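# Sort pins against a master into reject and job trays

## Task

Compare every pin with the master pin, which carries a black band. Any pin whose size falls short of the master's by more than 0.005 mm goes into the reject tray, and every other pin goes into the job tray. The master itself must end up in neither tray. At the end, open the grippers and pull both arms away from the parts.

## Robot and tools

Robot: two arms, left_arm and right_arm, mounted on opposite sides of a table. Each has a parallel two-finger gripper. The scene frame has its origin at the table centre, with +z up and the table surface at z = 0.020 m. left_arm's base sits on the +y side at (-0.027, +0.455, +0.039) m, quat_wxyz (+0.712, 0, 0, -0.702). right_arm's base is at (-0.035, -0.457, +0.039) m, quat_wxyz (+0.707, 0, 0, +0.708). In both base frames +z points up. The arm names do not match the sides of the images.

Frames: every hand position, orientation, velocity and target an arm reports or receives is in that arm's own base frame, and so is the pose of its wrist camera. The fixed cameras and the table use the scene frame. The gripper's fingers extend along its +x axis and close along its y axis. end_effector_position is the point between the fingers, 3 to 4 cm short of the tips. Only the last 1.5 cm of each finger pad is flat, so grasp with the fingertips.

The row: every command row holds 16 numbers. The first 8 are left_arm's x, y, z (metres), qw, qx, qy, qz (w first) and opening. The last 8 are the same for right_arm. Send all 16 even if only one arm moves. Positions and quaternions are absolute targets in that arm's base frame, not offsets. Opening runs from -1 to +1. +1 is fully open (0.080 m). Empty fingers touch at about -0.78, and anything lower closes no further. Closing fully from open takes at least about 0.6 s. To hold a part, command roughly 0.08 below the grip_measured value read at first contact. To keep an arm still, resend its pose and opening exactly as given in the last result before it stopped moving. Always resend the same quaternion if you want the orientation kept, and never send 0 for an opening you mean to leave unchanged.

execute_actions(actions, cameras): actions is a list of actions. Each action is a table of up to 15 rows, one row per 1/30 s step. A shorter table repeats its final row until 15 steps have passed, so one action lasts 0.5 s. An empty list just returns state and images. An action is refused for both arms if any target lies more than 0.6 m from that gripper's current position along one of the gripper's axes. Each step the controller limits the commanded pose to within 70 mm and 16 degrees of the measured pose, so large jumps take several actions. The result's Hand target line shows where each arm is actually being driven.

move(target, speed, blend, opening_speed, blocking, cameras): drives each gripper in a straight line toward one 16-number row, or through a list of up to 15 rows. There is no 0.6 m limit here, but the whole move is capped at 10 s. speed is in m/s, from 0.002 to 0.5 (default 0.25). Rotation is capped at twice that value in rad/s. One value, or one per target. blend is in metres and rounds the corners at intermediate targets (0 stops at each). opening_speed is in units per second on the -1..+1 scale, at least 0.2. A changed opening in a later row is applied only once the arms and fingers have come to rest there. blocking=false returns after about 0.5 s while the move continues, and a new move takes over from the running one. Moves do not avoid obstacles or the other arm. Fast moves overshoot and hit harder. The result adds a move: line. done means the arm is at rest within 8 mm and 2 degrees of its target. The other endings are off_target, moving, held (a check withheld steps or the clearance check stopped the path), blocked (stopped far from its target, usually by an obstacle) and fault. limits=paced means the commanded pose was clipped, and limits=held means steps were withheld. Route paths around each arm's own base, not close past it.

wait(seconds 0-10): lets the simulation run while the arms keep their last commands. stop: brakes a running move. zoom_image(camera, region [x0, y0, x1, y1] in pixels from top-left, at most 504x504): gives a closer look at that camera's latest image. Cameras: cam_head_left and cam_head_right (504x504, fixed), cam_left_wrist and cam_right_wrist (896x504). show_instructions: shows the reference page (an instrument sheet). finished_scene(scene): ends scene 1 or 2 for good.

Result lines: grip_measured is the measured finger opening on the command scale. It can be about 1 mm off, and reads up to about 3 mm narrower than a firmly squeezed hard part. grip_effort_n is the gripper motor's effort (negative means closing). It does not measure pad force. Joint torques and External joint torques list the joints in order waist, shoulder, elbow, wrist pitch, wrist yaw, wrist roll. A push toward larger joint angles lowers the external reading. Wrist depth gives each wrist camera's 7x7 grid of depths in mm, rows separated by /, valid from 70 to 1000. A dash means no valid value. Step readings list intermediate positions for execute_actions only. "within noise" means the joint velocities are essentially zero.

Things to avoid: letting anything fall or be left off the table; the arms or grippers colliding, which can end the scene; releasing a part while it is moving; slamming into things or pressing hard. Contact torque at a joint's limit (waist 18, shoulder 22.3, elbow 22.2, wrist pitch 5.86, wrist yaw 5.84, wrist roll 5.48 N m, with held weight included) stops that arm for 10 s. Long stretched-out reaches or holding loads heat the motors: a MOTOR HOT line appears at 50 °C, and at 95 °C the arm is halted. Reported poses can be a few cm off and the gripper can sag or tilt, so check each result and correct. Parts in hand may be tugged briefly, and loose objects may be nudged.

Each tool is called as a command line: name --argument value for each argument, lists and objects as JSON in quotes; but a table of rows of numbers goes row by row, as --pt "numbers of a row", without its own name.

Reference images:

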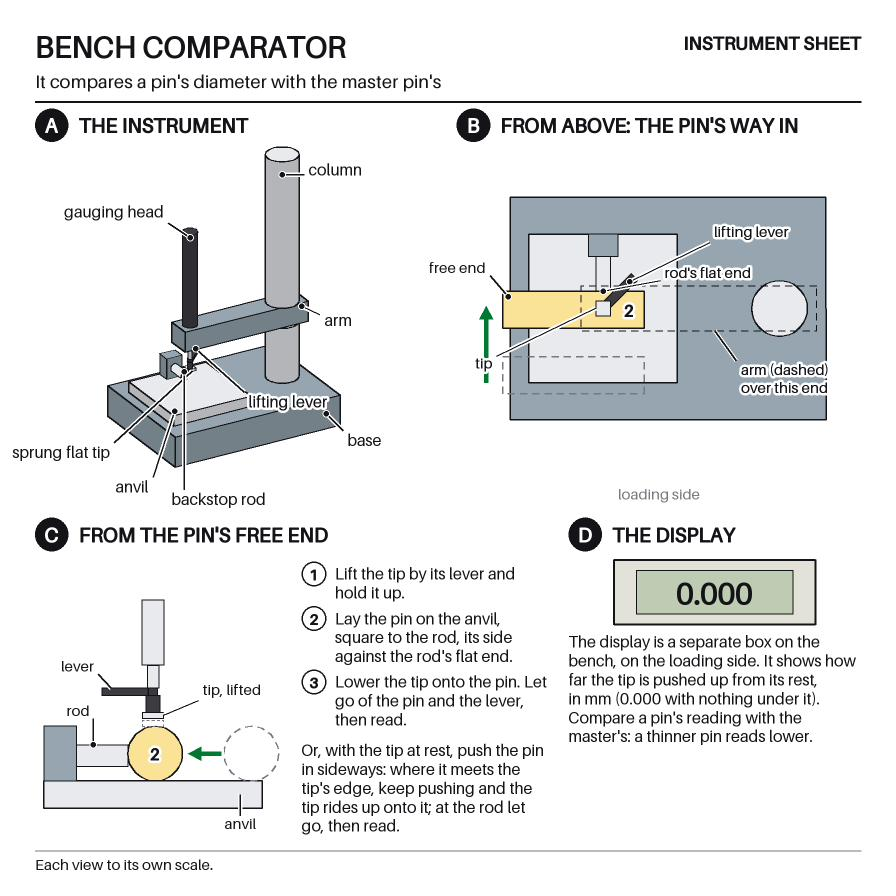

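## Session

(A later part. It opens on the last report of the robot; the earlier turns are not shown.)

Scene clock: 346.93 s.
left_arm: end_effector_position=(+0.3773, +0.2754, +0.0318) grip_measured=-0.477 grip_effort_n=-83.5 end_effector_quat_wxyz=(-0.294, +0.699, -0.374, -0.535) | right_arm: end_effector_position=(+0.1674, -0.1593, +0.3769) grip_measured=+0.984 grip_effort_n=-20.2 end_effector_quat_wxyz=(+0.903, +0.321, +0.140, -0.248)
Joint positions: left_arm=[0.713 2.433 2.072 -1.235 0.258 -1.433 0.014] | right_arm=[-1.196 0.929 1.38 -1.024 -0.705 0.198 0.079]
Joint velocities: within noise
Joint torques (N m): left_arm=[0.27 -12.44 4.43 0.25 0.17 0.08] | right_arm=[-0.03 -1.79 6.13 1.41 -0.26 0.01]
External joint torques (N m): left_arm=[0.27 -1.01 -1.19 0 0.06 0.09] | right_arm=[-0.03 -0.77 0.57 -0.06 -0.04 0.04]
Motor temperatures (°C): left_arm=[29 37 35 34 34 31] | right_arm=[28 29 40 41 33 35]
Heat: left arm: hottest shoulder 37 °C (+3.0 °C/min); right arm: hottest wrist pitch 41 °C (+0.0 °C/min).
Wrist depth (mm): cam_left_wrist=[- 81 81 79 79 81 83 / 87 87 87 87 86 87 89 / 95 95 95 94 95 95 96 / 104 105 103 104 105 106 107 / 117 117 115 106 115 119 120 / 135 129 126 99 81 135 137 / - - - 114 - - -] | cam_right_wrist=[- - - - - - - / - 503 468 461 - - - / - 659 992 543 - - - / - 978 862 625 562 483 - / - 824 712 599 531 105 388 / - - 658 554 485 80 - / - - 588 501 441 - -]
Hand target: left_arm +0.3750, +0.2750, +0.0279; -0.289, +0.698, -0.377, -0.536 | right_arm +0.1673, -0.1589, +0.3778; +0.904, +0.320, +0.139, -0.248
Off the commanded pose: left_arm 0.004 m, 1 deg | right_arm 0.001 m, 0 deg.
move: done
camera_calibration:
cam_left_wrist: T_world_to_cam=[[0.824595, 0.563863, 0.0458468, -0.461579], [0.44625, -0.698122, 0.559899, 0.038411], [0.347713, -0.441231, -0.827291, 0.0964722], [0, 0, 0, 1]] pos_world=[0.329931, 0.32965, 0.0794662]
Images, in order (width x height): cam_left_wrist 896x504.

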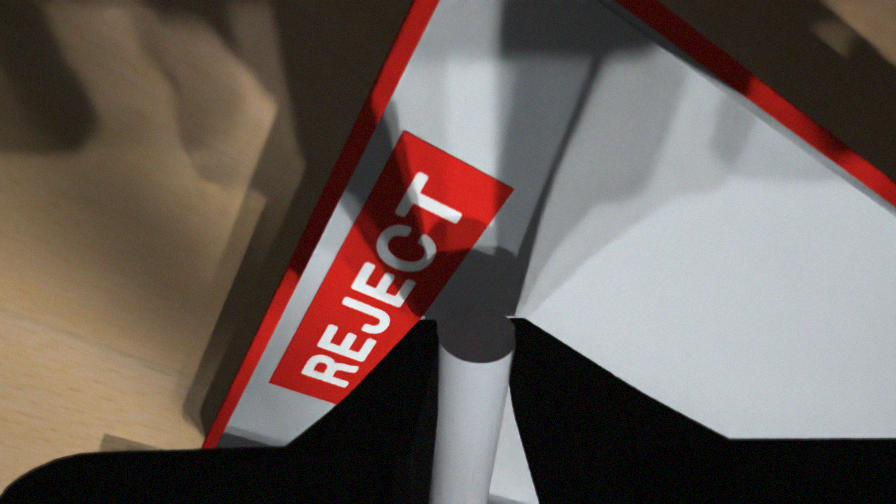

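move --pt "0.375 0.275 0.025 0.2891 -0.6983 0.3768 0.5358 -0.56 0.1673 -0.1589 0.3778 0.904 0.320 0.139 -0.248 0.98" --speed 0.03 --cameras '["cam_left_wrist"]'

Scene clock: 351.83 s.
left_arm: end_effector_position=(+0.3774, +0.2756, +0.0298) grip_measured=-0.477 grip_effort_n=-83.5 end_effector_quat_wxyz=(-0.294, +0.699, -0.373, -0.534) | right_arm: end_effector_position=(+0.1674, -0.1593, +0.3769) grip_measured=+0.984 grip_effort_n=-20.2 end_effector_quat_wxyz=(+0.903, +0.321, +0.140, -0.248)
Joint positions: left_arm=[0.713 2.433 2.064 -1.225 0.258 -1.433 0.014] | right_arm=[-1.196 0.929 1.38 -1.024 -0.705 0.198 0.079]
Joint velocities: within noise
Joint torques (N m): left_arm=[0.27 -12.2 4.4 0.27 0.17 0.08] | right_arm=[-0.03 -1.79 6.14 1.41 -0.26 0.01]
External joint torques (N m): left_arm=[0.28 -0.81 -1.19 0.02 0.06 0.08] | right_arm=[-0.02 -0.85 0.62 -0.05 -0.04 0.03]
Motor temperatures (°C): left_arm=[29 39 35 33 34 31] | right_arm=[28 29 40 42 33 35]
Heat: left arm: hottest shoulder 39 °C (+5.0 °C/min); right arm: hottest wrist pitch 42 °C (+1.0 °C/min).
Wrist depth (mm): cam_left_wrist=[- 79 79 76 79 81 83 / 84 85 85 85 84 85 87 / 92 93 93 92 93 93 94 / 102 102 101 101 102 104 105 / 116 114 112 105 112 116 117 / 128 126 123 99 81 131 134 / - - - 114 - - -] | cam_right_wrist=[- - - - - - - / - 502 469 469 - - - / - 658 993 544 - - - / - 965 852 622 551 484 - / - 824 715 601 525 105 391 / - - 656 546 479 80 - / - - 584 502 442 - -]
Hand target: left_arm +0.3750, +0.2750, +0.0250; -0.289, +0.698, -0.377, -0.536 | right_arm +0.1673, -0.1589, +0.3778; +0.904, +0.320, +0.139, -0.248
Off the commanded pose: left_arm 0.005 m, 1 deg | right_arm 0.001 m, 0 deg.
move: done
camera_calibration:
cam_left_wrist: T_world_to_cam=[[0.824514, 0.563792, 0.0481185, -0.46174], [0.44528, -0.69896, 0.559626, 0.0401732], [0.349146, -0.439993, -0.827347, 0.0939296], [0, 0, 0, 1]] pos_world=[0.330027, 0.329733, 0.0774487]
Images, in order (width x height): cam_left_wrist 896x504.

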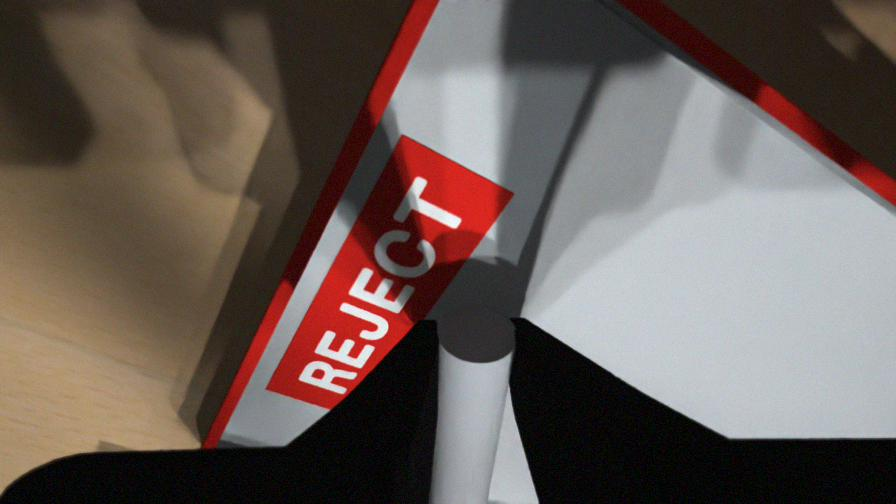

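move --pt "0.375 0.275 0.0220 0.2891 -0.6983 0.3768 0.5358 -0.56 0.1673 -0.1589 0.3778 0.904 0.320 0.139 -0.248 0.98" --speed 0.03 --cameras '["cam_left_wrist"]'

Scene clock: 355.57 s.
left_arm: end_effector_position=(+0.3776, +0.2757, +0.0279) grip_measured=-0.477 grip_effort_n=-83.5 end_effector_quat_wxyz=(-0.295, +0.699, -0.373, -0.534) | right_arm: end_effector_position=(+0.1674, -0.1593, +0.3769) grip_measured=+0.984 grip_effort_n=-20.2 end_effector_quat_wxyz=(+0.903, +0.321, +0.140, -0.248)
Joint positions: left_arm=[0.713 2.433 2.056 -1.215 0.258 -1.433 0.014] | right_arm=[-1.196 0.929 1.38 -1.024 -0.705 0.198 0.079]
Joint velocities: within noise
Joint torques (N m): left_arm=[0.26 -11.93 4.33 0.31 0.17 0.08] | right_arm=[-0.03 -1.79 6.13 1.41 -0.26 0.01]
External joint torques (N m): left_arm=[0.26 -0.56 -1.28 0.03 0.05 0.08] | right_arm=[-0.03 -0.75 0.55 -0.06 -0.04 0.03]
Motor temperatures (°C): left_arm=[29 40 35 33 34 31] | right_arm=[28 29 40 42 33 35]
Heat: left arm: hottest shoulder 40 °C (+6.0 °C/min); right arm: hottest wrist pitch 42 °C (+1.0 °C/min).
Wrist depth (mm): cam_left_wrist=[- 77 77 74 76 79 82 / - 83 83 83 83 82 86 / 90 90 90 90 89 92 94 / 99 100 99 99 100 101 103 / 113 112 110 105 110 116 116 / 125 123 120 99 81 126 134 / - - - 113 - - -] | cam_right_wrist=[- - - - - - - / - 502 471 466 - - - / - 655 - 537 - - - / - 972 848 620 551 485 - / - 822 707 606 530 106 389 / - - 660 555 484 80 - / - - 581 500 442 - -]
Hand target: left_arm +0.3750, +0.2749, +0.0220; -0.289, +0.698, -0.377, -0.536 | right_arm +0.1673, -0.1589, +0.3778; +0.904, +0.320, +0.139, -0.248
Off the commanded pose: left_arm 0.006 m, 1 deg | right_arm 0.001 m, 0 deg.
move: done
camera_calibration:
cam_left_wrist: T_world_to_cam=[[0.824443, 0.563731, 0.0500115, -0.461808], [0.444473, -0.699657, 0.559395, 0.0417676], [0.35034, -0.438961, -0.827391, 0.0916136], [0, 0, 0, 1]] pos_world=[0.330074, 0.329773, 0.0755314]
Images, in order (width x height): cam_left_wrist 896x504.

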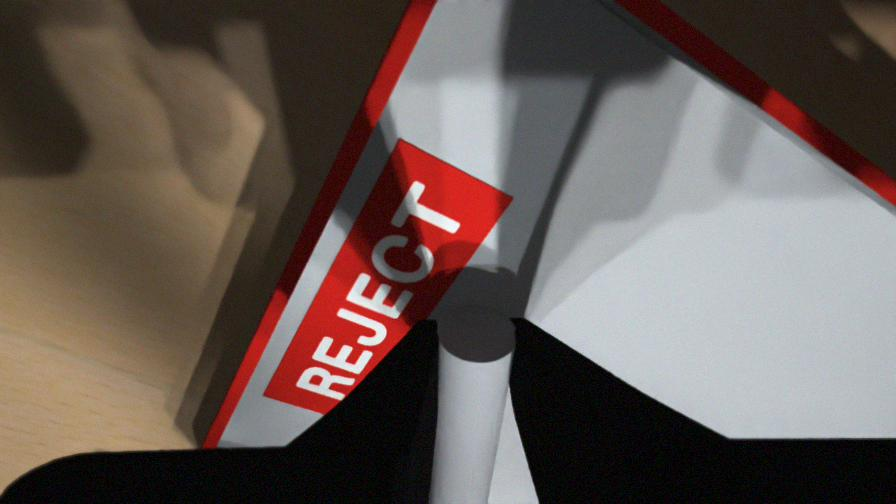

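move --pt "0.375 0.275 0.0205 0.2891 -0.6983 0.3768 0.5358 -0.56 0.1673 -0.1589 0.3778 0.904 0.320 0.139 -0.248 0.98" --pt "0.3755 0.275 0.0215 0.2891 -0.6983 0.3768 0.5358 -0.1 0.1673 -0.1589 0.3778 0.904 0.320 0.139 -0.248 0.98" --pt "0.3700 0.2850 0.10 0.2891 -0.6983 0.3768 0.5358 -0.1 0.1673 -0.1589 0.3778 0.904 0.320 0.139 -0.248 0.98" --speed '[0.03, 0.03, 0.1]' --opening_speed 0.8 --cameras '["cam_left_wrist"]'

Scene clock: 364.73 s.
left_arm: end_effector_position=(+0.3693, +0.2830, +0.1000) grip_measured=-0.103 grip_effort_n=14.2 end_effector_quat_wxyz=(-0.293, +0.700, -0.372, -0.535) | right_arm: end_effector_position=(+0.1674, -0.1593, +0.3769) grip_measured=+0.984 grip_effort_n=-20.2 end_effector_quat_wxyz=(+0.903, +0.321, +0.140, -0.248)
Joint positions: left_arm=[0.736 2.433 2.343 -1.51 0.258 -1.414 0.03] | right_arm=[-1.196 0.929 1.38 -1.024 -0.705 0.198 0.079]
Joint velocities: within noise
Joint torques (N m): left_arm=[0.25 -12.13 6.6 -0.01 0.18 0.09] | right_arm=[-0.03 -1.8 6.13 1.41 -0.26 0.01]
External joint torques (N m): left_arm=[0.32 -0.82 1.07 -0.26 0.06 0.09] | right_arm=[-0.02 -0.84 0.59 -0.06 -0.04 0.03]
Motor temperatures (°C): left_arm=[29 42 34 33 34 31] | right_arm=[28 29 40 42 33 35]
Heat: left arm: hottest shoulder 42 °C (+8.0 °C/min); right arm: hottest wrist pitch 42 °C (+1.0 °C/min).
Wrist depth (mm): cam_left_wrist=[142 142 144 142 144 147 131 / 154 155 156 155 156 158 147 / 168 169 170 169 171 174 177 / 186 187 186 185 190 192 194 / 207 209 202 201 207 215 217 / 234 231 - 227 82 238 240 / - - - 276 81 - -] | cam_right_wrist=[- - 408 431 - - - / - 507 - 503 - - - / - - - 550 - - - / - - 858 676 569 484 - / - 820 718 597 537 105 387 / - - 653 548 477 80 - / - - 584 498 439 - -]
Hand target: left_arm +0.3697, +0.2847, +0.0999; -0.293, +0.701, -0.371, -0.534 | right_arm +0.1673, -0.1589, +0.3778; +0.904, +0.320, +0.139, -0.248
Off the commanded pose: left_arm 0.002 m, 1 deg | right_arm 0.001 m, 0 deg.
joint sent to its limit (left arm) — joint 3 (elbow), upper limit, where the elbow is as straight as it goes. The joint targets still meet the commanded pose.
move: done
camera_calibration:
cam_left_wrist: T_world_to_cam=[[0.822004, 0.567527, 0.0471368, -0.462628], [0.448661, -0.696363, 0.560163, 0.00767513], [0.350732, -0.439307, -0.827041, 0.157358], [0, 0, 0, 1]] pos_world=[0.321648, 0.337027, 0.147649]
Images, in order (width x height): cam_left_wrist 896x504.

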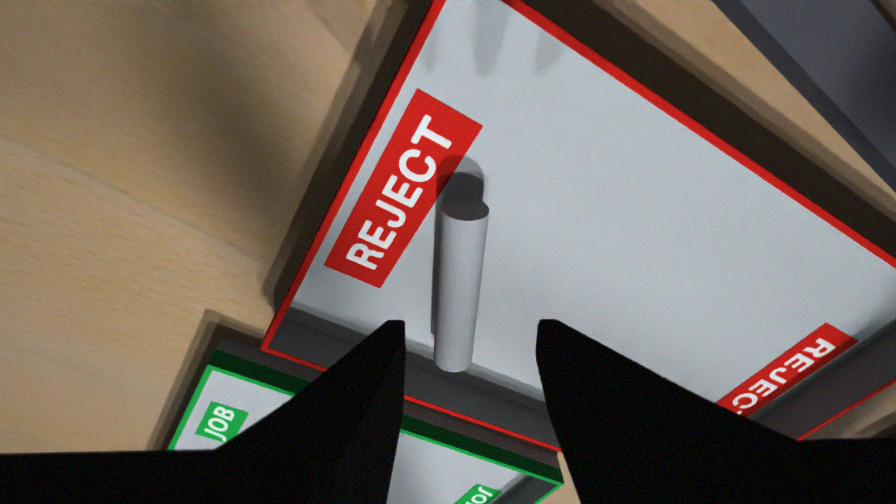

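zoom_image --camera "cam_left_wrist" --region '[380, 160, 580, 460]'

Scaled by 1.680 from the camera's 896x504 image, which has a finer 1280x720 frame.

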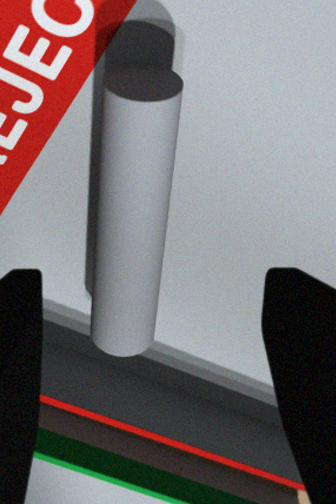

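move --pt "0.114 0.181 0.085 0.3748 -0.6252 0.4885 0.4797 0.3 0.1673 -0.1589 0.3778 0.904 0.320 0.139 -0.248 0.98" --speed 0.25

Scene clock: 374.40 s.
left_arm: end_effector_position=(+0.1168, +0.1832, +0.0856) grip_measured=+0.297 grip_effort_n=14.2 end_effector_quat_wxyz=(-0.377, +0.626, -0.487, -0.478) | right_arm: end_effector_position=(+0.1674, -0.1593, +0.3769) grip_measured=+0.984 grip_effort_n=-20.2 end_effector_quat_wxyz=(+0.903, +0.321, +0.140, -0.248)
Joint positions: left_arm=[1.121 1.557 1.034 -1.248 0.171 -0.676 0.048] | right_arm=[-1.196 0.929 1.38 -1.024 -0.705 0.198 0.079]
Joint velocities: within noise
Joint torques (N m): left_arm=[0.32 -6.75 3.85 -0.21 -0.12 0.08] | right_arm=[-0.03 -1.79 6.13 1.41 -0.26 0.01]
External joint torques (N m): left_arm=[0.32 -1.64 -1.33 -0.2 -0.2 0.08] | right_arm=[-0.03 -0.94 0.71 -0.03 -0.04 0.03]
Motor temperatures (°C): left_arm=[29 44 35 33 34 31] | right_arm=[28 29 40 42 33 35]
Heat: left arm: hottest shoulder 44 °C (+10.1 °C/min); right arm: hottest wrist pitch 42 °C (+1.0 °C/min).
Wrist depth (mm): cam_left_wrist=[116 123 136 137 131 140 141 / 127 135 147 149 151 152 154 / 138 144 162 160 166 168 170 / 151 159 179 178 184 186 189 / 169 178 195 197 197 208 211 / 190 187 83 231 99 80 235 / - - 256 259 271 - -] | cam_right_wrist=[- - - - - - - / 561 623 932 - - - - / 646 - 756 783 - - - / - 813 845 683 562 481 - / - 842 715 601 532 105 387 / - - 656 554 483 80 - / - - 581 501 443 - -]
Hand target: left_arm +0.1140, +0.1810, +0.0850; -0.375, +0.625, -0.488, -0.480 | right_arm +0.1673, -0.1589, +0.3778; +0.904, +0.320, +0.139, -0.248
Off the commanded pose: left_arm 0.004 m, 0 deg | right_arm 0.001 m, 0 deg.
move: done
camera_calibration:
cam_left_wrist: T_world_to_cam=[[0.964445, 0.260945, 0.0418704, -0.157788], [0.193083, -0.803895, 0.562559, 0.108915], [0.180456, -0.534473, -0.825696, 0.227293], [0, 0, 0, 1]] pos_world=[0.090132, 0.250212, 0.133011]

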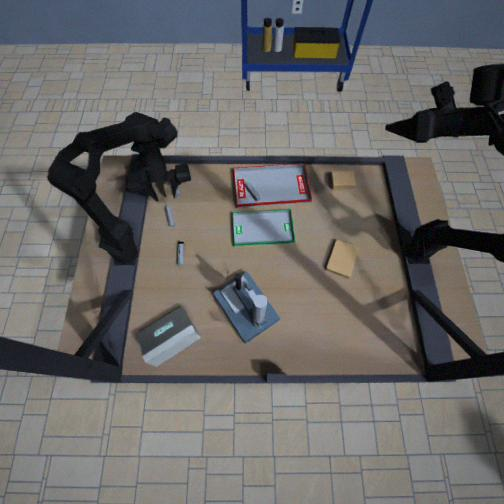

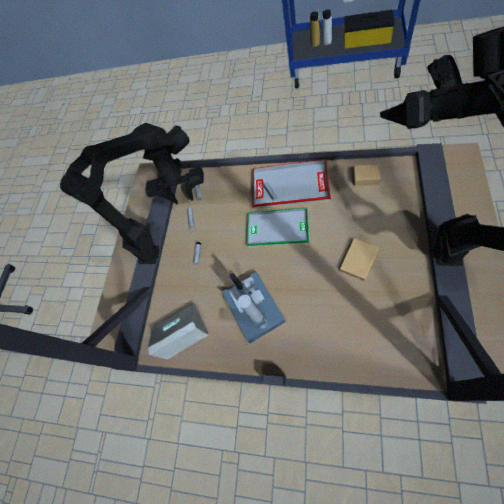

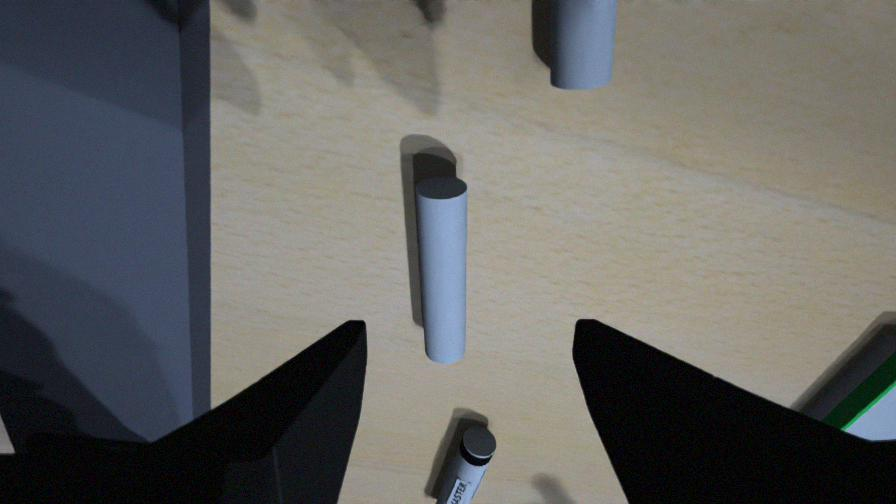

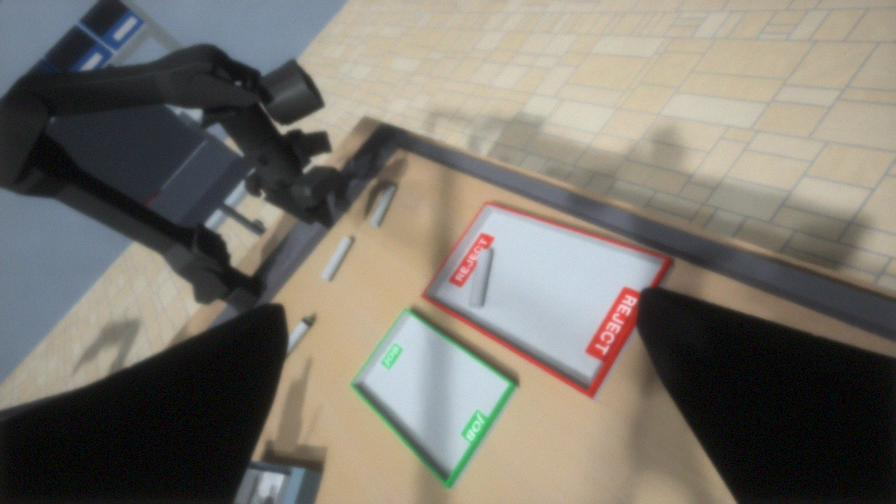

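move --pt "0.1105 0.1785 0.030 0.3685 -0.6316 0.4802 0.4846 0.1 0.1673 -0.1589 0.3778 0.904 0.320 0.139 -0.248 0.98" --speed 0.1 --cameras '["cam_left_wrist"]'

Scene clock: 384.47 s.
left_arm: end_effector_position=(+0.1129, +0.1812, +0.0335) grip_measured=+0.103 grip_effort_n=-18.8 end_effector_quat_wxyz=(-0.376, +0.630, -0.477, -0.484) | right_arm: end_effector_position=(+0.1674, -0.1593, +0.3769) grip_measured=+0.984 grip_effort_n=-20.7 end_effector_quat_wxyz=(+0.903, +0.321, +0.140, -0.248)
Joint positions: left_arm=[1.133 1.611 0.868 -1.013 0.171 -0.685 0.04] | right_arm=[-1.196 0.929 1.38 -1.024 -0.705 0.198 0.079]
Joint velocities: within noise
Joint torques (N m): left_arm=[0.3 -4.78 3.52 0.07 -0.02 -0.06] | right_arm=[-0.03 -1.79 6.14 1.41 -0.26 0.01]
External joint torques (N m): left_arm=[0.3 0.27 -1.23 0.06 -0.1 -0.06] | right_arm=[-0.03 -0.78 0.66 -0.02 -0.04 0.03]
Motor temperatures (°C): left_arm=[29 41 34 33 34 31] | right_arm=[28 29 40 42 33 35]
Heat: left arm: hottest shoulder 41 °C (+7.1 °C/min); right arm: hottest wrist pitch 42 °C (+1.0 °C/min).
Wrist depth (mm): cam_left_wrist=[- 88 89 89 90 79 93 / - 94 96 97 98 89 101 / - 104 105 107 108 109 111 / - 114 118 116 119 121 123 / 104 127 126 125 128 136 138 / - 137 80 140 98 146 157 / - - - 168 163 - -] | cam_right_wrist=[- - - - - - - / 573 624 927 - - - - / 662 - 731 767 - - - / - 808 837 676 554 487 - / - 842 720 603 529 105 389 / - - 652 554 485 80 - / - - 583 501 442 - -]
Hand target: left_arm +0.1105, +0.1785, +0.0301; -0.369, +0.632, -0.480, -0.485 | right_arm +0.1673, -0.1589, +0.3778; +0.904, +0.320, +0.139, -0.248
Off the commanded pose: left_arm 0.005 m, 1 deg | right_arm 0.001 m, 0 deg.
move: done
camera_calibration:
cam_left_wrist: T_world_to_cam=[[0.958567, 0.28065, 0.048826, -0.154484], [0.207905, -0.806414, 0.553599, 0.136381], [0.194742, -0.52051, -0.831351, 0.179955], [0, 0, 0, 1]] pos_world=[0.0846849, 0.247004, 0.0816482]
Images, in order (width x height): cam_left_wrist 896x504.

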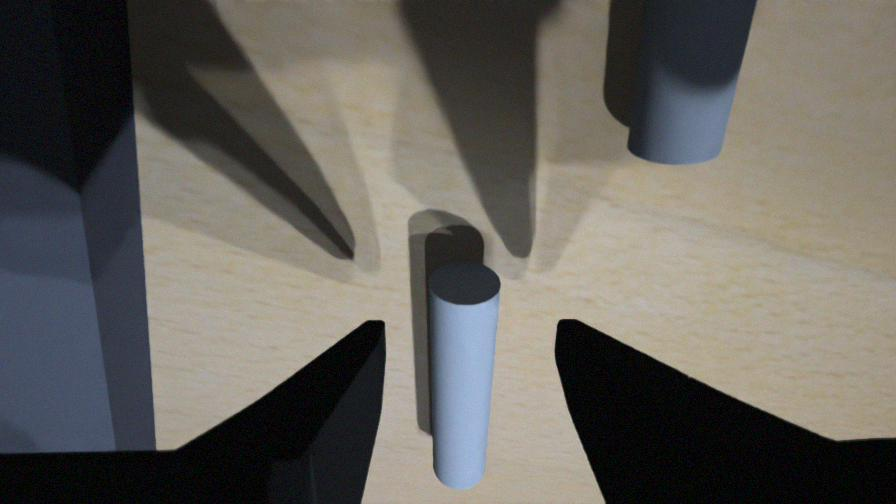

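move --pt "0.1105 0.1785 0.0145 0.3685 -0.6316 0.4802 0.4846 0.1 0.1673 -0.1589 0.3778 0.904 0.320 0.139 -0.248 0.98" --speed 0.05 --cameras '["cam_left_wrist"]'

Scene clock: 393.73 s.
left_arm: end_effector_position=(+0.1131, +0.1814, +0.0181) grip_measured=+0.103 grip_effort_n=-18.8 end_effector_quat_wxyz=(-0.377, +0.630, -0.477, -0.484) | right_arm: end_effector_position=(+0.1674, -0.1593, +0.3769) grip_measured=+0.984 grip_effort_n=-20.7 end_effector_quat_wxyz=(+0.903, +0.321, +0.140, -0.248)
Joint positions: left_arm=[1.133 1.645 0.834 -0.944 0.171 -0.685 0.04] | right_arm=[-1.196 0.929 1.38 -1.024 -0.705 0.198 0.079]
Joint velocities: within noise
Joint torques (N m): left_arm=[0.29 -4.82 3.33 0.09 -0.02 -0.06] | right_arm=[-0.03 -1.8 6.14 1.41 -0.26 0.01]
External joint torques (N m): left_arm=[0.29 0.34 -1.29 0.06 -0.1 -0.06] | right_arm=[-0.04 -0.84 0.57 -0.07 -0.04 0.04]
Motor temperatures (°C): left_arm=[29 39 34 33 34 31] | right_arm=[28 29 40 42 33 35]
Heat: left arm: hottest shoulder 39 °C (+6.0 °C/min); right arm: hottest wrist pitch 42 °C (+1.0 °C/min).
Wrist depth (mm): cam_left_wrist=[- 75 74 76 76 77 - / - 79 81 81 82 - 85 / 87 87 88 89 91 80 93 / 95 96 98 99 100 102 104 / - 107 106 106 110 114 116 / - 118 81 111 98 123 132 / - - - 125 138 - -] | cam_right_wrist=[- - - - - - - / 576 633 - - - - - / 644 - 738 778 - - - / - 816 826 684 556 488 - / - 850 718 596 532 105 384 / - - 666 546 484 80 - / - - 586 497 443 - -]
Hand target: left_arm +0.1105, +0.1785, +0.0146; -0.369, +0.631, -0.480, -0.485 | right_arm +0.1673, -0.1589, +0.3778; +0.904, +0.320, +0.139, -0.248
Off the commanded pose: left_arm 0.005 m, 1 deg | right_arm 0.001 m, 0 deg.
move: done
camera_calibration:
cam_left_wrist: T_world_to_cam=[[0.958559, 0.280634, 0.0490779, -0.153913], [0.207815, -0.806606, 0.553353, 0.145141], [0.194876, -0.520223, -0.831499, 0.16718], [0, 0, 0, 1]] pos_world=[0.0847931, 0.247235, 0.0662493]
Images, in order (width x height): cam_left_wrist 896x504.

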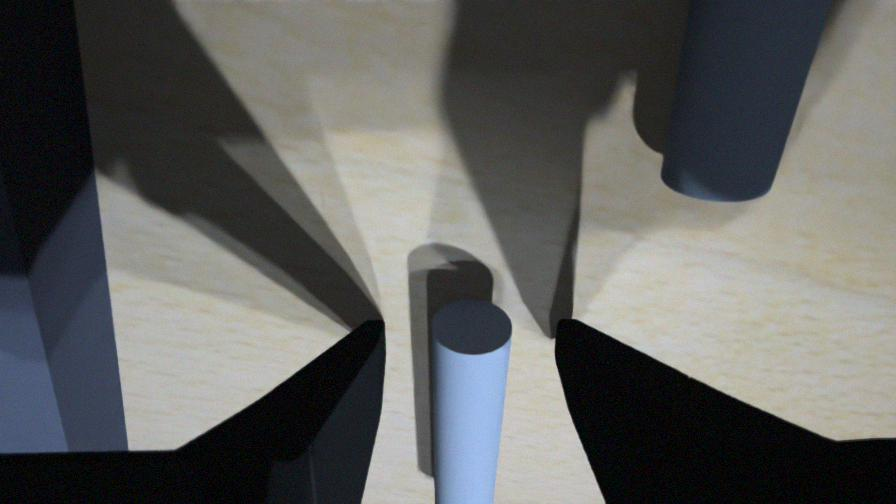

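move --pt "0.1105 0.1785 0.0150 0.3685 -0.6316 0.4802 0.4846 -0.56 0.1673 -0.1589 0.3778 0.904 0.320 0.139 -0.248 0.98" --pt "0.1130 0.1785 0.10 0.3685 -0.6316 0.4802 0.4846 -0.56 0.1673 -0.1589 0.3778 0.904 0.320 0.139 -0.248 0.98" --pt "0.26 -0.03 0.12 0.2891 -0.6983 0.3768 0.5358 -0.56 0.1673 -0.1589 0.3778 0.904 0.320 0.139 -0.248 0.98" --pt "0.3085 -0.1065 0.11 0.2891 -0.6983 0.3768 0.5358 -0.56 0.1673 -0.1589 0.3778 0.904 0.320 0.139 -0.248 0.98" --pt "0.3075 -0.1072 0.062 0.2891 -0.6983 0.3768 0.5358 -0.56 0.1673 -0.1589 0.3778 0.904 0.320 0.139 -0.248 0.98" --speed '[0.03, 0.12, 0.3, 0.2, 0.06]' --blend '[0, 0.02, 0.01, 0.01, 0]' --cameras '["cam_left_wrist", "cam_head_left"]'

Scene clock: 405.00 s.
left_arm: end_effector_position=(+0.3097, -0.1070, +0.0656) grip_measured=-0.480 grip_effort_n=-83.5 end_effector_quat_wxyz=(-0.289, +0.701, -0.377, -0.532) | right_arm: end_effector_position=(+0.1674, -0.1593, +0.3769) grip_measured=+0.984 grip_effort_n=-20.2 end_effector_quat_wxyz=(+0.903, +0.321, +0.140, -0.248)
Joint positions: left_arm=[-0.252 1.671 1.07 -0.763 0.177 -2.422 0.013] | right_arm=[-1.196 0.929 1.38 -1.024 -0.705 0.198 0.079]
Joint velocities: within noise
Joint torques (N m): left_arm=[-0.33 -6.75 4.53 0.71 -0.03 -0.06] | right_arm=[-0.03 -1.79 6.14 1.41 -0.26 0.01]
External joint torques (N m): left_arm=[-0.29 -0.36 -1.04 0.15 -0.12 -0.06] | right_arm=[-0.04 -0.82 0.64 -0.04 -0.03 0.03]
Motor temperatures (°C): left_arm=[29 38 34 33 34 31] | right_arm=[28 29 40 42 33 35]
Heat: left arm: hottest shoulder 38 °C (+1.0 °C/min); right arm: hottest wrist pitch 42 °C (+1.0 °C/min).
Wrist depth (mm): cam_left_wrist=[114 115 116 117 118 119 121 / 123 125 126 127 129 130 131 / 135 137 138 139 141 143 145 / 149 150 146 123 125 126 160 / 163 168 166 103 123 128 181 / 174 189 - 100 81 194 207 / - - - 115 - - -] | cam_right_wrist=[- - - - - - - / - - - - - - - / - - - 769 - - - / 671 807 865 673 558 486 - / 447 825 715 602 531 105 385 / - - 660 549 488 80 - / - - 583 505 443 - -]
Hand target: left_arm +0.3075, -0.1072, +0.0621; -0.289, +0.698, -0.377, -0.536 | right_arm +0.1673, -0.1589, +0.3778; +0.904, +0.320, +0.139, -0.248
Off the commanded pose: left_arm 0.004 m, 1 deg | right_arm 0.001 m, 0 deg.
move: done
camera_calibration:
cam_left_wrist: T_world_to_cam=[[0.823551, 0.565813, 0.0402409, -0.190844], [0.44609, -0.689843, 0.570193, -0.217083], [0.350383, -0.451632, -0.820525, -0.0231823], [0, 0, 0, 1]] pos_world=[0.26213, -0.0522411, 0.112437]
Images, in order (width x height): cam_head_left 504x504, cam_left_wrist 896x504.

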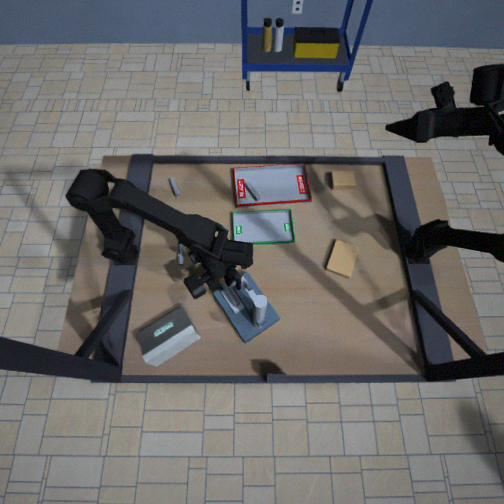

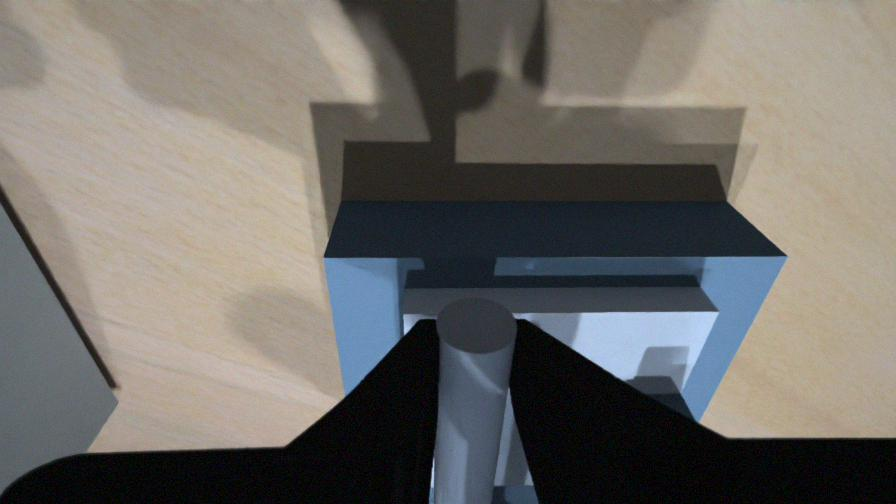

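move --pt "0.3070 -0.1075 0.0570 0.2891 -0.6983 0.3768 0.5358 -0.56 0.1673 -0.1589 0.3778 0.904 0.320 0.139 -0.248 0.98" --pt "0.3160 -0.1010 0.0572 0.2891 -0.6983 0.3768 0.5358 -0.56 0.1673 -0.1589 0.3778 0.904 0.320 0.139 -0.248 0.98" --pt "0.3362 -0.0852 0.0575 0.2891 -0.6983 0.3768 0.5358 -0.56 0.1673 -0.1589 0.3778 0.904 0.320 0.139 -0.248 0.98" --speed '[0.04, 0.04, 0.04]' --cameras '["cam_left_wrist"]'

move --pt "0.3338 -0.0878 0.0590 0.2891 -0.6983 0.3768 0.5358 -0.10 0.1673 -0.1589 0.3778 0.904 0.320 0.139 -0.248 0.98" --pt "0.3260 -0.0735 0.125 0.2891 -0.6983 0.3768 0.5358 -0.10 0.1673 -0.1589 0.3778 0.904 0.320 0.139 -0.248 0.98" --pt "0.230 -0.080 0.18 0.2891 -0.6983 0.3768 0.5358 -0.1 0.1673 -0.1589 0.3778 0.904 0.320 0.139 -0.248 0.98" --speed '[0.04, 0.08, 0.25]' --blend '[0, 0.02, 0]' --opening_speed 0.8 --cameras '["cam_left_wrist"]'

zoom_image --camera "cam_left_wrist" --region '[60, 270, 210, 350]'

zoom_image --camera "cam_left_wrist" --region '[450, 180, 700, 430]'

Scene clock: 414.03 s.
left_arm: end_effector_position=(+0.3305, -0.0912, +0.0601) grip_measured=-0.480 grip_effort_n=-83.5 end_effector_quat_wxyz=(-0.289, +0.696, -0.385, -0.532) | right_arm: end_effector_position=(+0.1674, -0.1593, +0.3769) grip_measured=+0.984 grip_effort_n=-20.2 end_effector_quat_wxyz=(+0.903, +0.321, +0.140, -0.248)
Joint positions: left_arm=[-0.181 1.753 1.142 -0.779 0.202 -2.336 0.013] | right_arm=[-1.196 0.929 1.38 -1.024 -0.705 0.198 0.079]
Joint velocities: within noise
Joint torques (N m): left_arm=[1.39 -5.84 6.79 0.87 -0.29 0.06] | right_arm=[-0.04 -1.8 6.14 1.41 -0.26 0.01]
External joint torques (N m): left_arm=[1.39 1.08 1.27 0.33 -0.38 0.06] | right_arm=[-0.04 -0.83 0.62 -0.05 -0.04 0.03]
Motor temperatures (°C): left_arm=[29 38 34 33 34 31] | right_arm=[28 29 40 42 33 35]
Heat: left arm: hottest shoulder 38 °C (-2.0 °C/min); right arm: hottest wrist pitch 42 °C (+0.0 °C/min).
Wrist depth (mm): cam_left_wrist=[110 111 111 111 113 113 114 / 120 120 121 122 123 124 124 / 131 132 133 133 135 136 137 / 145 143 123 123 123 147 152 / 162 163 118 104 120 169 171 / 183 184 - 100 81 193 195 / - - - 115 - - -] | cam_right_wrist=[- - - - - - - / - - - - - - - / - - 986 780 - - - / 648 807 872 679 562 483 - / 434 802 714 596 526 105 386 / - - 650 552 488 80 - / - - 570 498 442 - -]
Hand target: left_arm +0.3361, -0.0852, +0.0577; -0.289, +0.698, -0.377, -0.536 | right_arm +0.1673, -0.1589, +0.3778; +0.904, +0.320, +0.139, -0.248
Off the commanded pose: left_arm 0.009 m, 1 deg | right_arm 0.001 m, 0 deg.
move: off_target (left_arm)
camera_calibration:
cam_left_wrist: T_world_to_cam=[[0.833132, 0.552362, 0.0280695, -0.220424], [0.4409, -0.693941, 0.569256, -0.210868], [0.333914, -0.46189, -0.821681, -0.023318], [0, 0, 0, 1]] pos_world=[0.2844, -0.035347, 0.107065]
Images, in order (width x height): cam_left_wrist 896x504.

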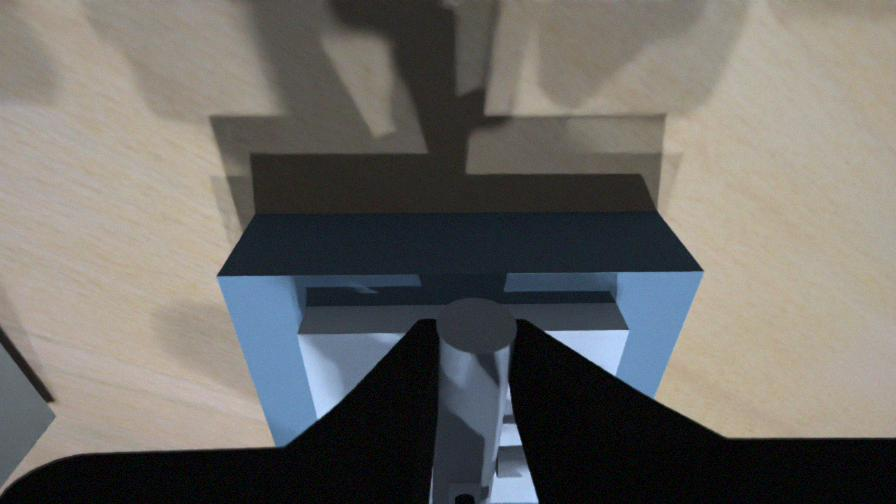

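Scene clock: 416.80 s.
left_arm: end_effector_position=(+0.2330, -0.0806, +0.1822) grip_measured=-0.103 grip_effort_n=14.2 end_effector_quat_wxyz=(-0.288, +0.701, -0.378, -0.532) | right_arm: end_effector_position=(+0.1674, -0.1593, +0.3769) grip_measured=+0.984 grip_effort_n=-20.2 end_effector_quat_wxyz=(+0.903, +0.321, +0.140, -0.248)
Joint positions: left_arm=[-0.22 1.313 1.211 -1.271 0.186 -2.39 0.03] | right_arm=[-1.196 0.929 1.38 -1.024 -0.705 0.198 0.079]
Joint velocities: within noise
Joint torques (N m): left_arm=[-0.35 -5.33 4.43 0.33 -0.1 -0.07] | right_arm=[-0.03 -1.79 6.14 1.41 -0.26 0.01]
External joint torques (N m): left_arm=[-0.36 -1.4 -1.46 -0.26 -0.18 -0.07] | right_arm=[-0.05 -0.74 0.56 -0.05 -0.03 0.03]
Motor temperatures (°C): left_arm=[29 38 34 33 34 31] | right_arm=[28 29 40 42 33 35]
Heat: left arm: hottest shoulder 38 °C (-2.0 °C/min); right arm: hottest wrist pitch 42 °C (+0.0 °C/min).
Wrist depth (mm): cam_left_wrist=[221 223 225 227 230 232 232 / 240 242 244 247 251 253 256 / 249 251 264 270 271 278 283 / 235 237 286 289 258 304 314 / 227 230 273 321 271 348 353 / 222 225 - 372 82 385 405 / - - - 432 81 - -] | cam_right_wrist=[- - - - - - - / - - - - - - - / 675 - - 767 - - - / - 771 854 687 557 483 - / 489 812 718 599 535 105 385 / - - 652 551 483 80 - / - - 590 502 441 - -]
Hand target: left_arm +0.2300, -0.0800, +0.1800; -0.289, +0.698, -0.377, -0.536 | right_arm +0.1673, -0.1589, +0.3778; +0.904, +0.320, +0.139, -0.248
Off the commanded pose: left_arm 0.004 m, 1 deg | right_arm 0.001 m, 0 deg.
move: done
camera_calibration:
cam_left_wrist: T_world_to_cam=[[0.823941, 0.565434, 0.0375012, -0.146966], [0.447045, -0.689242, 0.570172, -0.231249], [0.348242, -0.453023, -0.820669, 0.111683], [0, 0, 0, 1]] pos_world=[0.185577, -0.0256919, 0.229018]
Images, in order (width x height): cam_left_wrist 896x504.

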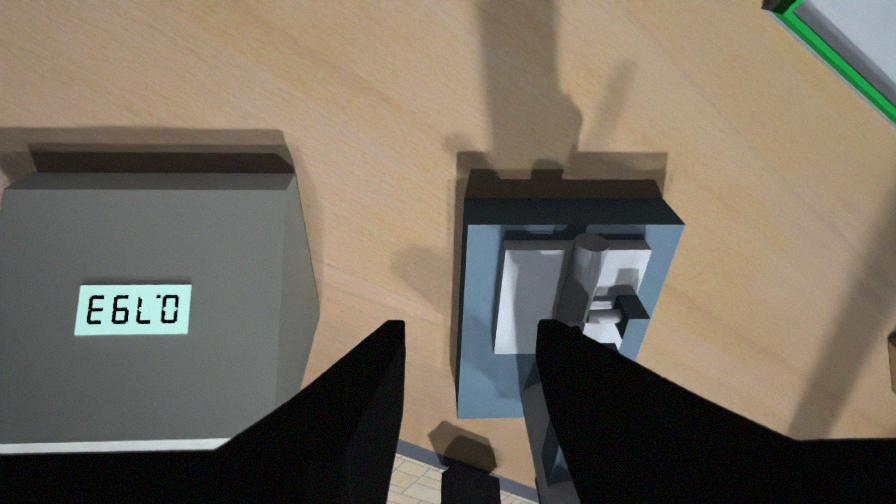

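Scaled by 3.360 from the camera's 896x504 image, which has a finer 1280x720 frame.

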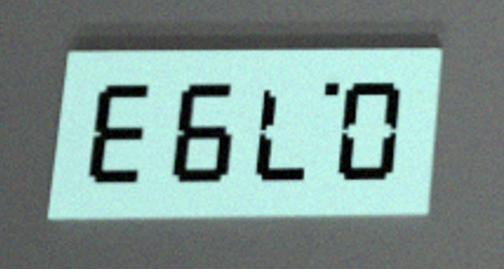

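Scaled by 2.016 from the camera's 896x504 image, which has a finer 1280x720 frame.

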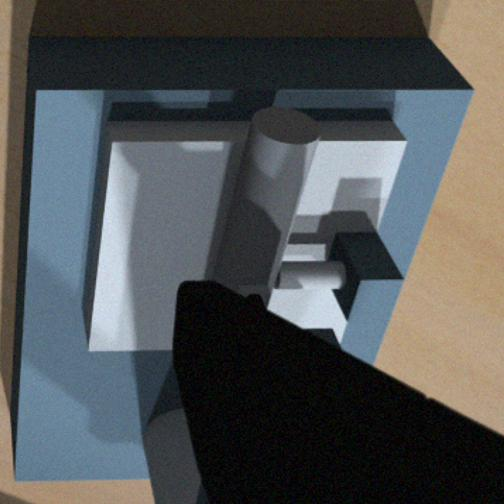

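move --pt "0.3240 -0.0735 0.12 0.2891 -0.6983 0.3768 0.5358 -0.05 0.1673 -0.1589 0.3778 0.904 0.320 0.139 -0.248 0.98" --pt "0.3265 -0.0905 0.0535 0.2891 -0.6983 0.3768 0.5358 -0.05 0.1673 -0.1589 0.3778 0.904 0.320 0.139 -0.248 0.98" --pt "0.3270 -0.0905 0.0545 0.2891 -0.6983 0.3768 0.5358 -0.56 0.1673 -0.1589 0.3778 0.904 0.320 0.139 -0.248 0.98" --pt "0.3020 -0.1085 0.0575 0.2891 -0.6983 0.3768 0.5358 -0.56 0.1673 -0.1589 0.3778 0.904 0.320 0.139 -0.248 0.98" --speed '[0.25, 0.06, 0.04, 0.06]' --blend '[0.01, 0, 0, 0]' --cameras '["cam_left_wrist"]'

move --pt "0.2850 -0.0900 0.12 0.2891 -0.6983 0.3768 0.5358 -0.56 0.1673 -0.1589 0.3778 0.904 0.320 0.139 -0.248 0.98" --pt "0.25 0.0 0.13 0.2891 -0.6983 0.3768 0.5358 -0.56 0.1673 -0.1589 0.3778 0.904 0.320 0.139 -0.248 0.98" --pt "0.393 0.298 0.08 0 -0.7934 0 0.6088 -0.56 0.1673 -0.1589 0.3778 0.904 0.320 0.139 -0.248 0.98" --speed '[0.15, 0.25, 0.3]' --blend '[0.02, 0.03, 0]'

Scene clock: 432.43 s.
left_arm: end_effector_position=(+0.3071, -0.1077, +0.0598) grip_measured=-0.478 grip_effort_n=-83.5 end_effector_quat_wxyz=(-0.288, +0.702, -0.375, -0.532) | right_arm: end_effector_position=(+0.1674, -0.1593, +0.3769) grip_measured=+0.984 grip_effort_n=-19.8 end_effector_quat_wxyz=(+0.903, +0.321, +0.140, -0.248)
Joint positions: left_arm=[-0.257 1.67 1.044 -0.736 0.174 -2.431 0.013] | right_arm=[-1.196 0.929 1.38 -1.024 -0.705 0.198 0.079]
Joint velocities: within noise
Joint torques (N m): left_arm=[-0.66 -7.99 3.79 0.39 0.02 -0.03] | right_arm=[-0.03 -1.8 6.14 1.41 -0.26 0.01]
External joint torques (N m): left_arm=[-0.66 -1.62 -1.81 -0.21 -0.06 -0.03] | right_arm=[-0.02 -0.86 0.66 -0.03 -0.04 0.03]
Motor temperatures (°C): left_arm=[29 37 34 33 34 31] | right_arm=[28 29 40 42 33 35]
Heat: left arm: hottest shoulder 37 °C (-7.1 °C/min); right arm: hottest wrist pitch 42 °C (+0.0 °C/min).
Wrist depth (mm): cam_left_wrist=[109 110 111 111 114 115 116 / 118 119 121 122 124 125 126 / 130 131 133 134 136 137 140 / 143 145 143 122 123 125 153 / 159 161 159 105 120 122 174 / 171 183 - 101 81 147 199 / - - - 114 - - -] | cam_right_wrist=[- - - - - - - / - - - - - - - / - - 989 782 - - - / 677 812 863 687 563 485 - / 457 809 725 593 527 105 386 / - - 647 552 486 80 - / - - 583 504 441 - -]
Hand target: left_arm +0.3020, -0.1085, +0.0575; -0.289, +0.698, -0.377, -0.536 | right_arm +0.1673, -0.1589, +0.3778; +0.904, +0.320, +0.139, -0.248
Off the commanded pose: left_arm 0.006 m, 1 deg | right_arm 0.001 m, 0 deg.
move: done
camera_calibration:
cam_left_wrist: T_world_to_cam=[[0.82099, 0.569454, 0.0411968, -0.187008], [0.448891, -0.68839, 0.569751, -0.213779], [0.352807, -0.449267, -0.820784, -0.027808], [0, 0, 0, 1]] pos_world=[0.259306, -0.053164, 0.10668]
Images, in order (width x height): cam_left_wrist 896x504.

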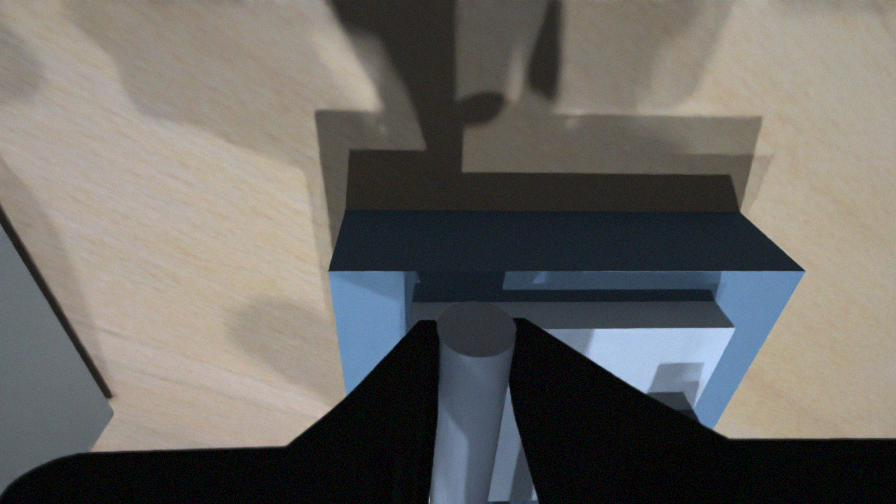

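Scene clock: 435.90 s.
left_arm: end_effector_position=(+0.3902, +0.2969, +0.0757) grip_measured=-0.478 grip_effort_n=-83.5 end_effector_quat_wxyz=(+0.004, +0.790, -0.003, -0.613) | right_arm: end_effector_position=(+0.1674, -0.1593, +0.3769) grip_measured=+0.984 grip_effort_n=-19.8 end_effector_quat_wxyz=(+0.903, +0.321, +0.140, -0.248)
Joint positions: left_arm=[0.702 2.307 2.022 -1.098 0.169 -2.457 0.014] | right_arm=[-1.196 0.929 1.38 -1.024 -0.705 0.198 0.079]
Joint velocities: within noise
Joint torques (N m): left_arm=[-0.27 -12.81 7.21 0.46 0.02 -0.05] | right_arm=[-0.03 -1.79 6.14 1.41 -0.26 0]
External joint torques (N m): left_arm=[-0.27 -1.74 1.26 -0.11 -0.06 -0.05] | right_arm=[-0.01 -0.86 0.63 -0.05 -0.05 0.03]
Motor temperatures (°C): left_arm=[29 37 34 33 34 31] | right_arm=[28 29 40 42 33 35]
Heat: left arm: hottest shoulder 37 °C (-6.0 °C/min); right arm: hottest wrist pitch 42 °C (+0.0 °C/min).
Wrist depth (mm): cam_left_wrist=[118 117 118 119 121 124 108 / 130 129 129 130 128 132 133 / 138 140 136 140 141 141 997 / 139 151 140 157 157 145 - / 166 171 173 104 171 160 - / 184 189 - 101 81 - - / - - - 122 - - -] | cam_right_wrist=[- - 453 - - - - / - 475 445 486 - - - / - - 994 537 - - - / - 972 861 641 550 481 - / - 824 709 605 530 106 386 / - - 665 551 482 80 - / - - 583 499 445 - -]
Hand target: left_arm +0.3930, +0.2979, +0.0800; +0.000, +0.793, +0.000, -0.609 | right_arm +0.1673, -0.1589, +0.3778; +0.904, +0.320, +0.139, -0.248
Off the commanded pose: left_arm 0.005 m, 1 deg | right_arm 0.001 m, 0 deg.
move: done
camera_calibration:
cam_left_wrist: T_world_to_cam=[[-0.0198411, 0.999453, 0.0264597, -0.284747], [0.832142, 0.00183813, 0.55456, -0.334876], [0.554208, 0.0330213, -0.831723, -0.0832623], [0, 0, 0, 1]] pos_world=[0.319159, 0.287957, 0.123992]

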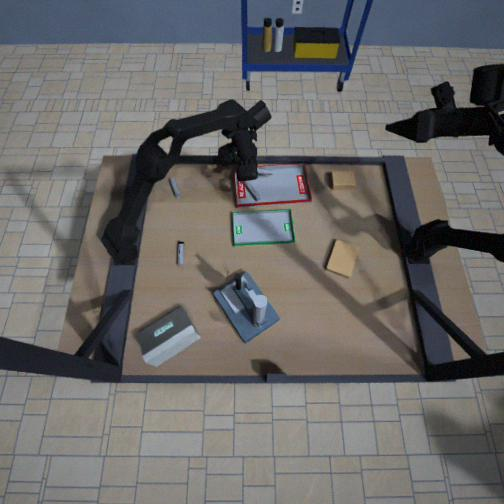

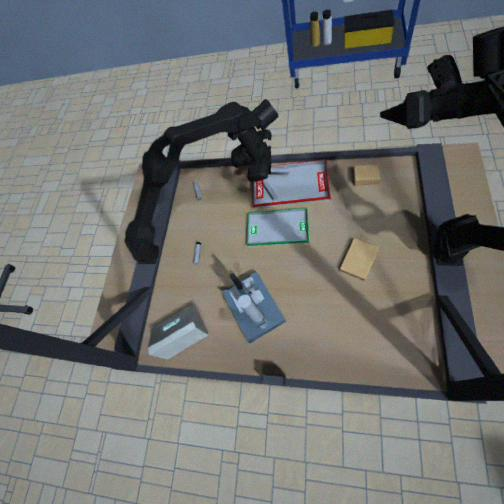

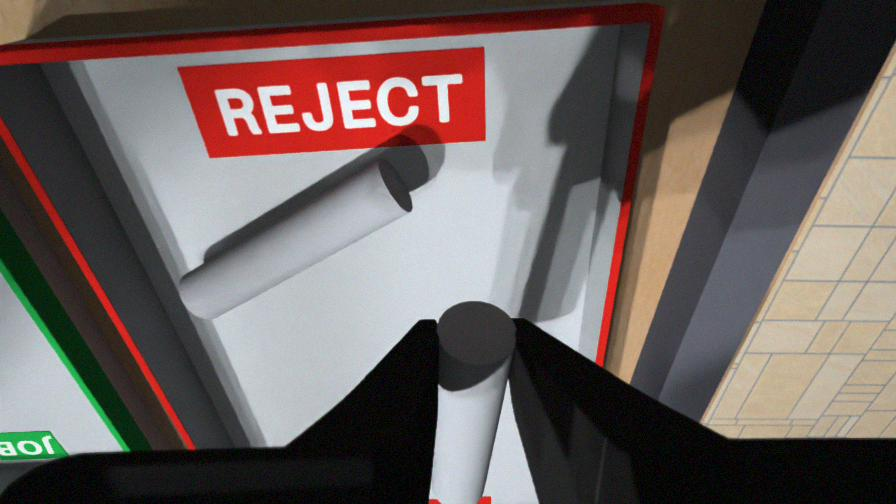

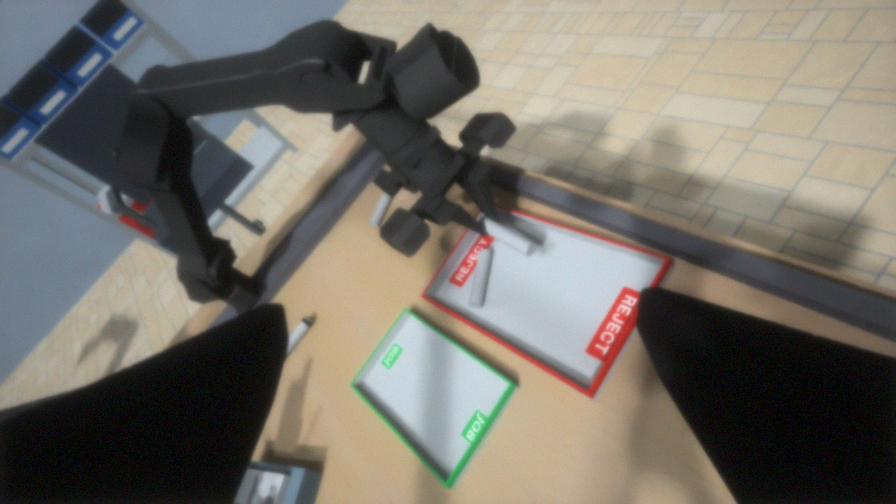

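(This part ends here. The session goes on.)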